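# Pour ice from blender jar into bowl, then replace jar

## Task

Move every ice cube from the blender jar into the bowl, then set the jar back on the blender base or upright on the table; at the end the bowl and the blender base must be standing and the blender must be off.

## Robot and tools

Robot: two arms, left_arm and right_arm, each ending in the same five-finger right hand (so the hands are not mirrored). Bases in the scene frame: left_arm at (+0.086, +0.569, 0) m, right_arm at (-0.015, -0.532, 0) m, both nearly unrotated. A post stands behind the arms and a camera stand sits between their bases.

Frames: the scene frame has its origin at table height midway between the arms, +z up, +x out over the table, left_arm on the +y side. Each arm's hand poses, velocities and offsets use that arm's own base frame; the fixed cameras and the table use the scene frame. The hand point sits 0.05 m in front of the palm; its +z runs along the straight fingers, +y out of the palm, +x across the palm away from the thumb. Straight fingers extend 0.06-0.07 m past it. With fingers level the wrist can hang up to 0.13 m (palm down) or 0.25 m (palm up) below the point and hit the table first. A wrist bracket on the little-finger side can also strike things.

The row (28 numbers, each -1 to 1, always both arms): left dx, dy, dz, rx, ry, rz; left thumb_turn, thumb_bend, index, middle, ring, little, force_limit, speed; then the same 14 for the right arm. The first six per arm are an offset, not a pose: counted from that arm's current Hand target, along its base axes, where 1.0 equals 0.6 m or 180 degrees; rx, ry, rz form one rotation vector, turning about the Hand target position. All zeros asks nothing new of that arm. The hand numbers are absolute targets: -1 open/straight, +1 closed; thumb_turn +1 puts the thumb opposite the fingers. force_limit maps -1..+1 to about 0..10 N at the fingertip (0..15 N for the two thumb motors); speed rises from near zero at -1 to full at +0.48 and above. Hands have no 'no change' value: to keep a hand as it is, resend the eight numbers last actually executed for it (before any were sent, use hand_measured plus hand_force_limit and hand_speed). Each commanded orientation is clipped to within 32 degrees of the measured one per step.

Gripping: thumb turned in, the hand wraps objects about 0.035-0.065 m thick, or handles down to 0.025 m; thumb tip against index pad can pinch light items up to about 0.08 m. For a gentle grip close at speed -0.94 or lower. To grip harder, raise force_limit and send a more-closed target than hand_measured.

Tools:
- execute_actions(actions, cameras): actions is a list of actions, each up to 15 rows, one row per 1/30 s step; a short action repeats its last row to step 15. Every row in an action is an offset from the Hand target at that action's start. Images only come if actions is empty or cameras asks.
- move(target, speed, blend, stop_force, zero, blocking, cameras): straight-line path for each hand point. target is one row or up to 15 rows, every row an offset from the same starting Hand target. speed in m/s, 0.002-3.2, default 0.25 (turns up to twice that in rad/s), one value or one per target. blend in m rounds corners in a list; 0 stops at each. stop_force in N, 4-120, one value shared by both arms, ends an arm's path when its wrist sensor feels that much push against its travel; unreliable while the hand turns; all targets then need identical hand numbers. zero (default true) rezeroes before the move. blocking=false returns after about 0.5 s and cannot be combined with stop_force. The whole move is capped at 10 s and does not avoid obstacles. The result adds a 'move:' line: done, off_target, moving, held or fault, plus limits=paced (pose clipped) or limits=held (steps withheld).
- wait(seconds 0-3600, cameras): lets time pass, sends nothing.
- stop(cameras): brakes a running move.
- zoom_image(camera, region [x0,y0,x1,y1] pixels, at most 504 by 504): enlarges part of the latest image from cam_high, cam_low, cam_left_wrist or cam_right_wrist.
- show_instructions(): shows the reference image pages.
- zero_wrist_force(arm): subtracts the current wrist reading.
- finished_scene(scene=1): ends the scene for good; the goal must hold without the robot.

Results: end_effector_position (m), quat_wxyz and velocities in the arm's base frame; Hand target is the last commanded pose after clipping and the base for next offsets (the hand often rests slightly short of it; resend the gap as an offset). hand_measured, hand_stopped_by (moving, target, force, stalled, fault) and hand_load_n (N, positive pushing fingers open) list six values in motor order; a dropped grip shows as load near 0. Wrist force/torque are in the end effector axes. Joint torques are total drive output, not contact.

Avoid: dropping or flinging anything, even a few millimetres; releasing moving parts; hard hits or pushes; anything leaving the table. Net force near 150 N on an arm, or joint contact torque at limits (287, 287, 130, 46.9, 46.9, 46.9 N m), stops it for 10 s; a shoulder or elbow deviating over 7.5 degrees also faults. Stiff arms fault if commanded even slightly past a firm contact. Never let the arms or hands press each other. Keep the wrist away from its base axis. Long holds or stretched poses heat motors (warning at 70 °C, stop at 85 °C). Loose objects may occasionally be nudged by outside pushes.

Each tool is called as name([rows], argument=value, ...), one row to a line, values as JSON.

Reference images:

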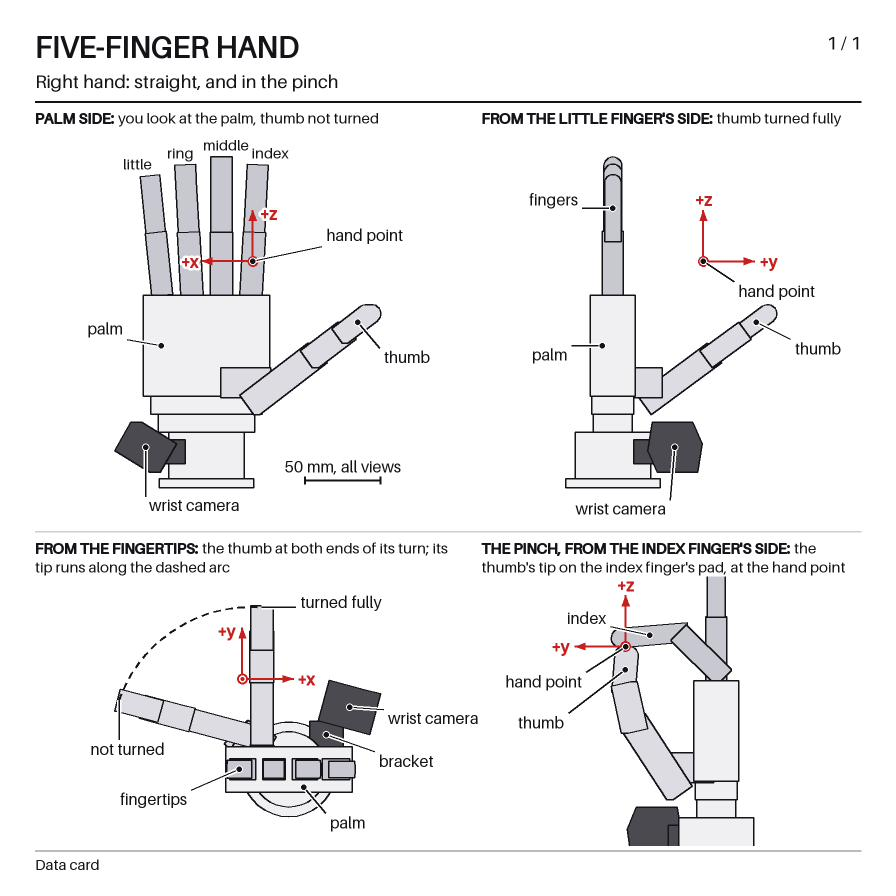

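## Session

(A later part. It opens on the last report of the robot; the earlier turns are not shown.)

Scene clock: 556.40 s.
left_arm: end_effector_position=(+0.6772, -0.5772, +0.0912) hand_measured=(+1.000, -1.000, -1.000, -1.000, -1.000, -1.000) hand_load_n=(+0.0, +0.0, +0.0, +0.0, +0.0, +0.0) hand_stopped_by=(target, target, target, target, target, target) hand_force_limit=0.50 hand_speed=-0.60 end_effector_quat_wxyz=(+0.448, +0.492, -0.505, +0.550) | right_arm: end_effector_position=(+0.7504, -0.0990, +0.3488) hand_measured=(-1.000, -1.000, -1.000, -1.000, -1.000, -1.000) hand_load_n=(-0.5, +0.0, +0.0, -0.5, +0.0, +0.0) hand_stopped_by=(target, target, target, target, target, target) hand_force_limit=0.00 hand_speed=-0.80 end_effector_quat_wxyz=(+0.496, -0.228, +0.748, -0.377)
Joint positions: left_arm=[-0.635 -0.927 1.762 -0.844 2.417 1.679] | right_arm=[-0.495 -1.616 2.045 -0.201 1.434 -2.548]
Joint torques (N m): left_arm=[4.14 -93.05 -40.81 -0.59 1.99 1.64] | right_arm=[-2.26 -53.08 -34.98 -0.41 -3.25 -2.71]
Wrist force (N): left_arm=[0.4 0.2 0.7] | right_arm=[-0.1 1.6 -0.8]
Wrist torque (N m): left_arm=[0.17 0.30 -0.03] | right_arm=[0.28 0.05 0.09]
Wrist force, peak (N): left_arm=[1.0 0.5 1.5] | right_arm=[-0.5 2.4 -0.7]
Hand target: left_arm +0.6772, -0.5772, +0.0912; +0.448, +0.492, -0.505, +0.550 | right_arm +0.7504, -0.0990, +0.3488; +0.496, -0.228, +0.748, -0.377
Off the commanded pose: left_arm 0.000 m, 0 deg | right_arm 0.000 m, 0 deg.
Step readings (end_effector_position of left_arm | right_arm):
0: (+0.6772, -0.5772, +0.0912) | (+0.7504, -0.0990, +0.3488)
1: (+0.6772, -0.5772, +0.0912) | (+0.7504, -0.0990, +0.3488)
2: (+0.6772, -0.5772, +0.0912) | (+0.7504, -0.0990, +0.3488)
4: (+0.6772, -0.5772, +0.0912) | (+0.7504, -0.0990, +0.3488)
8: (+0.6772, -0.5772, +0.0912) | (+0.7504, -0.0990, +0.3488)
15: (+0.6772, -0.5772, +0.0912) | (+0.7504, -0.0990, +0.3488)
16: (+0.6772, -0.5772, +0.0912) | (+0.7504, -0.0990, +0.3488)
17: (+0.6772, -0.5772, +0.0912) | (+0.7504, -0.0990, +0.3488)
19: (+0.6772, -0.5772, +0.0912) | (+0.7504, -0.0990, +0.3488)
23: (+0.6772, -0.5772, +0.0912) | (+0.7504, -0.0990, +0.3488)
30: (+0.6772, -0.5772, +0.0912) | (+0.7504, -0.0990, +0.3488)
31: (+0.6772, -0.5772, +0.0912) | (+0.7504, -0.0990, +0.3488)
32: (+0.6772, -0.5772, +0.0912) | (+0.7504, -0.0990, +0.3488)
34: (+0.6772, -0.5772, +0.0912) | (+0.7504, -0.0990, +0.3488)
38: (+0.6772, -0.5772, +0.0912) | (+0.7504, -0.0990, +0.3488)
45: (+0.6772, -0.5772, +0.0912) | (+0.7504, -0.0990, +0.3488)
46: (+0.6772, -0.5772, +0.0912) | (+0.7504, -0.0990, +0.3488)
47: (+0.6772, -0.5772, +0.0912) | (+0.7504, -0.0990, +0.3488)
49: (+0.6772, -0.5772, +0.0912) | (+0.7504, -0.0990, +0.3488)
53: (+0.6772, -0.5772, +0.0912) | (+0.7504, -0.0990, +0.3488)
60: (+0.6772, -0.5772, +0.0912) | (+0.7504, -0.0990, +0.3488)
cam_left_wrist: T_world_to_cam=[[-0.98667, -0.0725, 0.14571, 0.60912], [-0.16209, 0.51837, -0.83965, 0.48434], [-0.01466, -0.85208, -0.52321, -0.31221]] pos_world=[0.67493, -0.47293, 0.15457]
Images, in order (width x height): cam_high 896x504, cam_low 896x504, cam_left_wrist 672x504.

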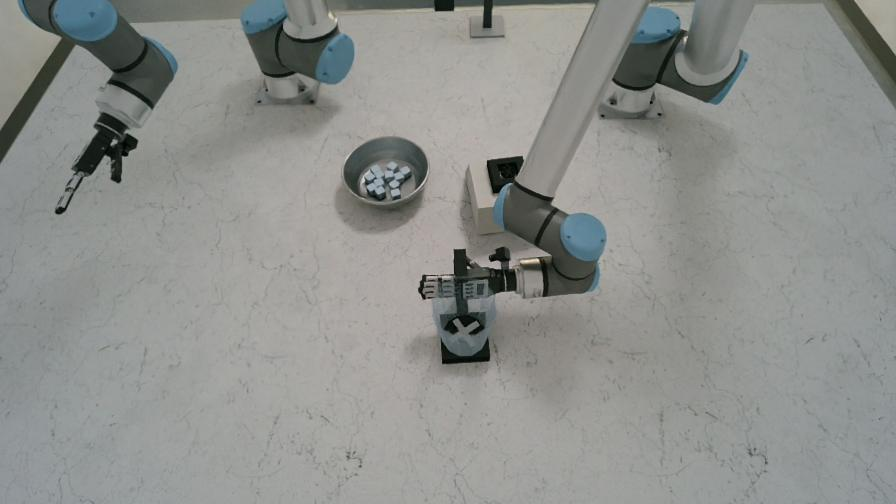

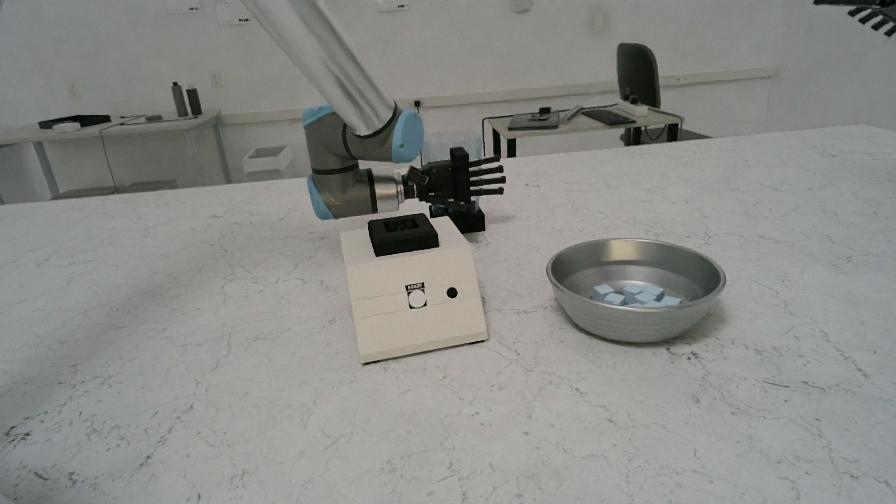

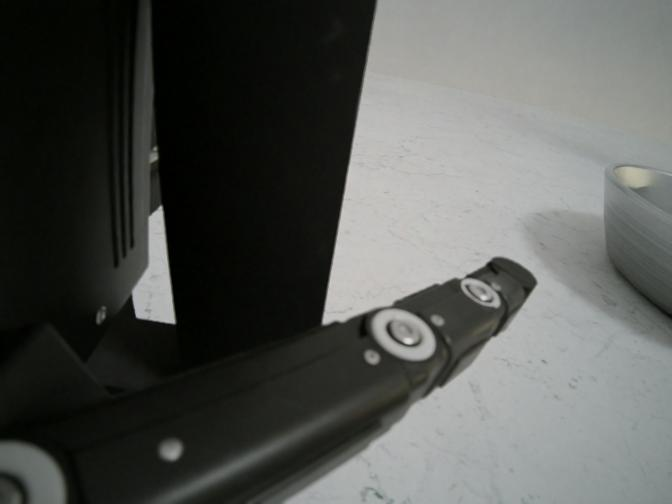

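move([
  [0.005, 0, -0.005, 0, 0, 0, 1, -1, -1, -1, -1, -1, 0.5, -0.6, 0, 0, 0, 0, 0, 0, -1, -1, -1, -1, -1, -1, 0, -0.8],
  [-0.0143, 0.216, -0.005, 0, 0, 0, 1, -1, -1, -1, -1, -1, 0.5, -0.6, 0, 0, 0, 0, 0, 0, -1, -1, -1, -1, -1, -1, 0, -0.8],
], speed=0.04, stop_force=5, cameras=["cam_low", "cam_high"])

zoom_image(camera="cam_high", region=[415, 235, 525, 375])

zoom_image(camera="cam_low", region=[390, 110, 510, 250])

Scene clock: 568.87 s.
left_arm: end_effector_position=(+0.6686, -0.4476, +0.0882) hand_measured=(+1.000, -1.000, -1.000, -1.000, -1.000, -1.000) hand_load_n=(+0.0, +0.0, +0.0, +0.0, +0.0, +0.0) hand_stopped_by=(target, target, target, target, target, target) hand_force_limit=0.50 hand_speed=-0.60 end_effector_quat_wxyz=(+0.448, +0.492, -0.505, +0.550) | right_arm: end_effector_position=(+0.7504, -0.0990, +0.3488) hand_measured=(-1.000, -1.000, -1.000, -1.000, -1.000, -1.000) hand_load_n=(-0.5, +0.0, +0.0, +0.0, +0.0, +0.0) hand_stopped_by=(target, target, target, target, target, target) hand_force_limit=0.00 hand_speed=-0.80 end_effector_quat_wxyz=(+0.496, -0.228, +0.748, -0.377)
Joint positions: left_arm=[-0.49 -0.979 1.872 -0.904 2.562 1.677] | right_arm=[-0.495 -1.616 2.045 -0.201 1.434 -2.548]
Joint torques (N m): left_arm=[14.81 -87.02 -20.23 -3.57 2.43 -2.98] | right_arm=[-2.1 -53.4 -34.61 -0.65 -3.3 -2.41]
Wrist force (N): left_arm=[1.0 0.7 1.7] | right_arm=[-0.3 1.6 -1.3]
Wrist torque (N m): left_arm=[0.08 0.27 0.36] | right_arm=[0.31 0.11 0.09]
Wrist force, peak (N): left_arm=[1.3 0.5 2.3] | right_arm=[-0.4 1.9 -1.6]
Hand target: left_arm +0.6686, -0.4476, +0.0882; +0.448, +0.492, -0.505, +0.550 | right_arm +0.7504, -0.0990, +0.3488; +0.496, -0.228, +0.748, -0.377
Off the commanded pose: left_arm 0.000 m, 0 deg | right_arm 0.000 m, 0 deg.
move: done
Images, in order (width x height): cam_high 896x504, cam_low 896x504.

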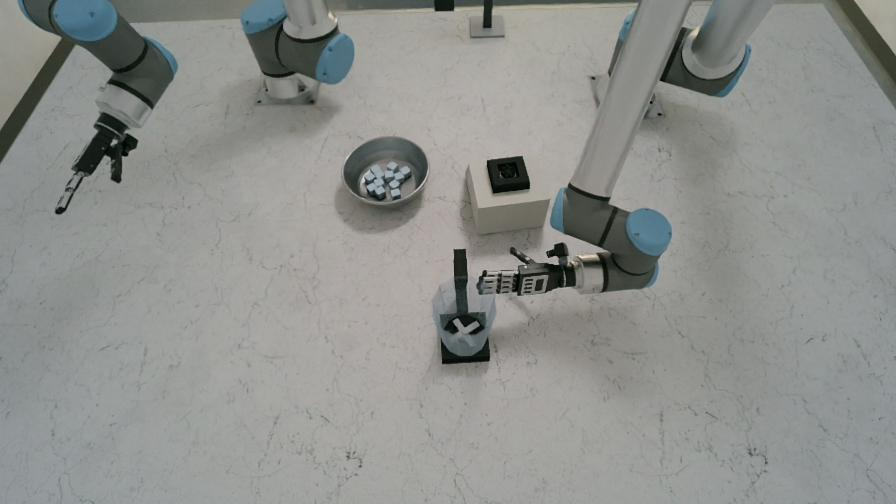

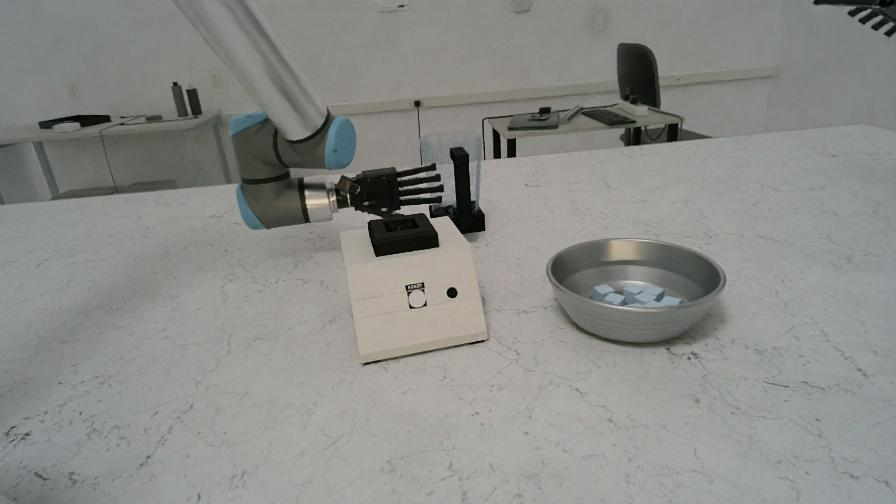

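Scaled by 3.600 from the camera's image (finer frame: 1280x720).

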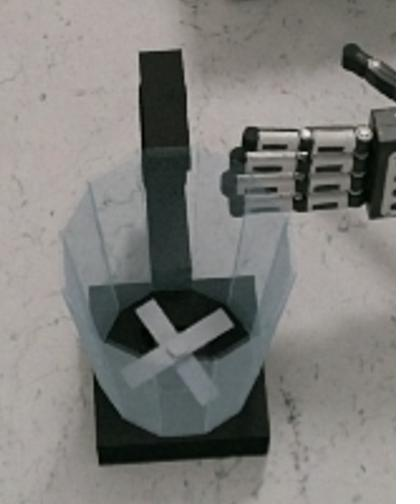

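Scaled by 3.600 from the camera's image (finer frame: 1280x720).

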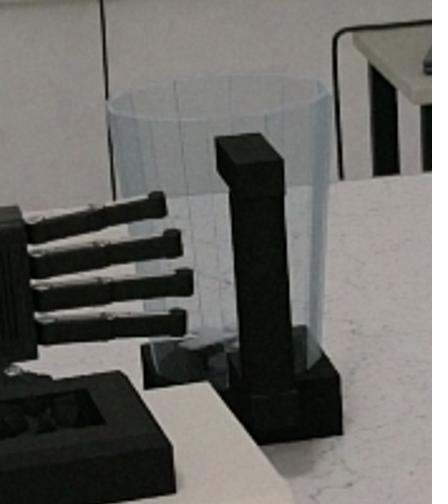

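move(target=[0.0, 0.15, 0.1, 0, 0, 0, 1, -1, -1, -1, -1, -1, 0.5, -0.6, 0, 0, 0, 0, 0, 0, -1, -1, -1, -1, -1, -1, 0, -0.8], speed=0.2, cameras=["cam_low", "cam_high"])

Scene clock: 573.53 s.
left_arm: end_effector_position=(+0.6686, -0.3577, +0.1481) hand_measured=(+1.000, -1.000, -1.000, -1.000, -1.000, -1.000) hand_load_n=(+0.0, +0.0, +0.0, +0.0, +0.0, +0.0) hand_stopped_by=(target, target, target, target, target, target) hand_force_limit=0.50 hand_speed=-0.60 end_effector_quat_wxyz=(+0.448, +0.492, -0.505, +0.550) | right_arm: end_effector_position=(+0.7504, -0.0990, +0.3488) hand_measured=(-1.000, -1.000, -1.000, -1.000, -1.000, -1.000) hand_load_n=(+0.0, -0.5, +0.0, +0.0, +0.0, +0.0) hand_stopped_by=(target, target, target, target, target, target) hand_force_limit=0.00 hand_speed=-0.80 end_effector_quat_wxyz=(+0.496, -0.228, +0.748, -0.377)
Joint positions: left_arm=[-0.372 -1.076 1.892 -0.828 2.68 1.674] | right_arm=[-0.495 -1.616 2.045 -0.201 1.434 -2.548]
Joint torques (N m): left_arm=[11.27 -81.28 -39.27 1.32 2.73 1.74] | right_arm=[-2.5 -54.29 -34.5 -0.63 -3.1 -2.47]
Wrist force (N): left_arm=[0.7 -0.1 1.8] | right_arm=[-0.3 1.7 -0.9]
Wrist torque (N m): left_arm=[-0.02 0.37 0.30] | right_arm=[0.30 0.08 0.09]
Wrist force, peak (N): left_arm=[0.6 0.8 3.1] | right_arm=[-0.4 2.2 -1.1]
Hand target: left_arm +0.6686, -0.3576, +0.1482; +0.448, +0.492, -0.505, +0.550 | right_arm +0.7504, -0.0990, +0.3488; +0.496, -0.228, +0.748, -0.377
Off the commanded pose: left_arm 0.000 m, 0 deg | right_arm 0.000 m, 0 deg.
move: done
Images, in order (width x height): cam_high 896x504, cam_low 896x504.

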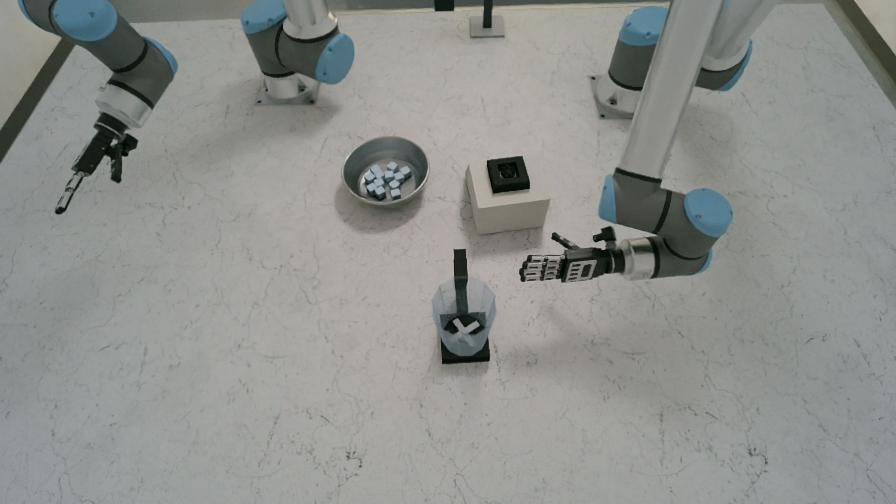

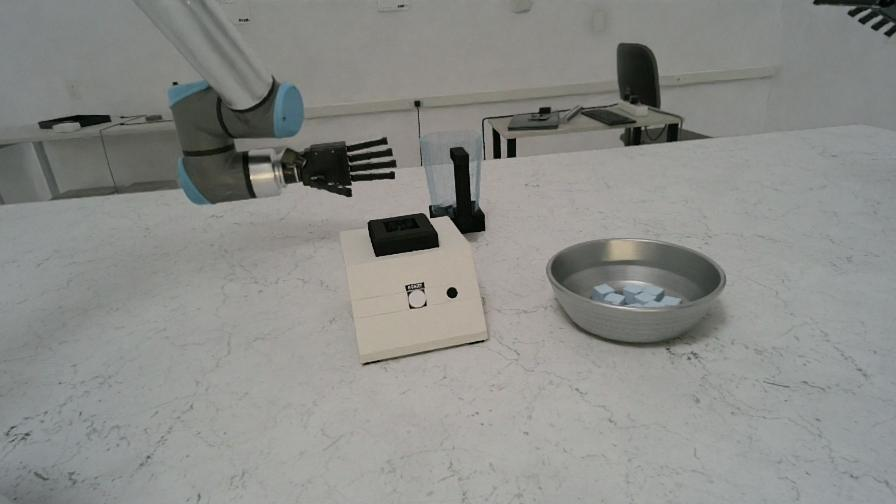

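Everything checks out: the ice is in the bowl, the jar is standing upright on the table, and the base is standing and switched off.

finished_scene()

The scene is finished: the task was done.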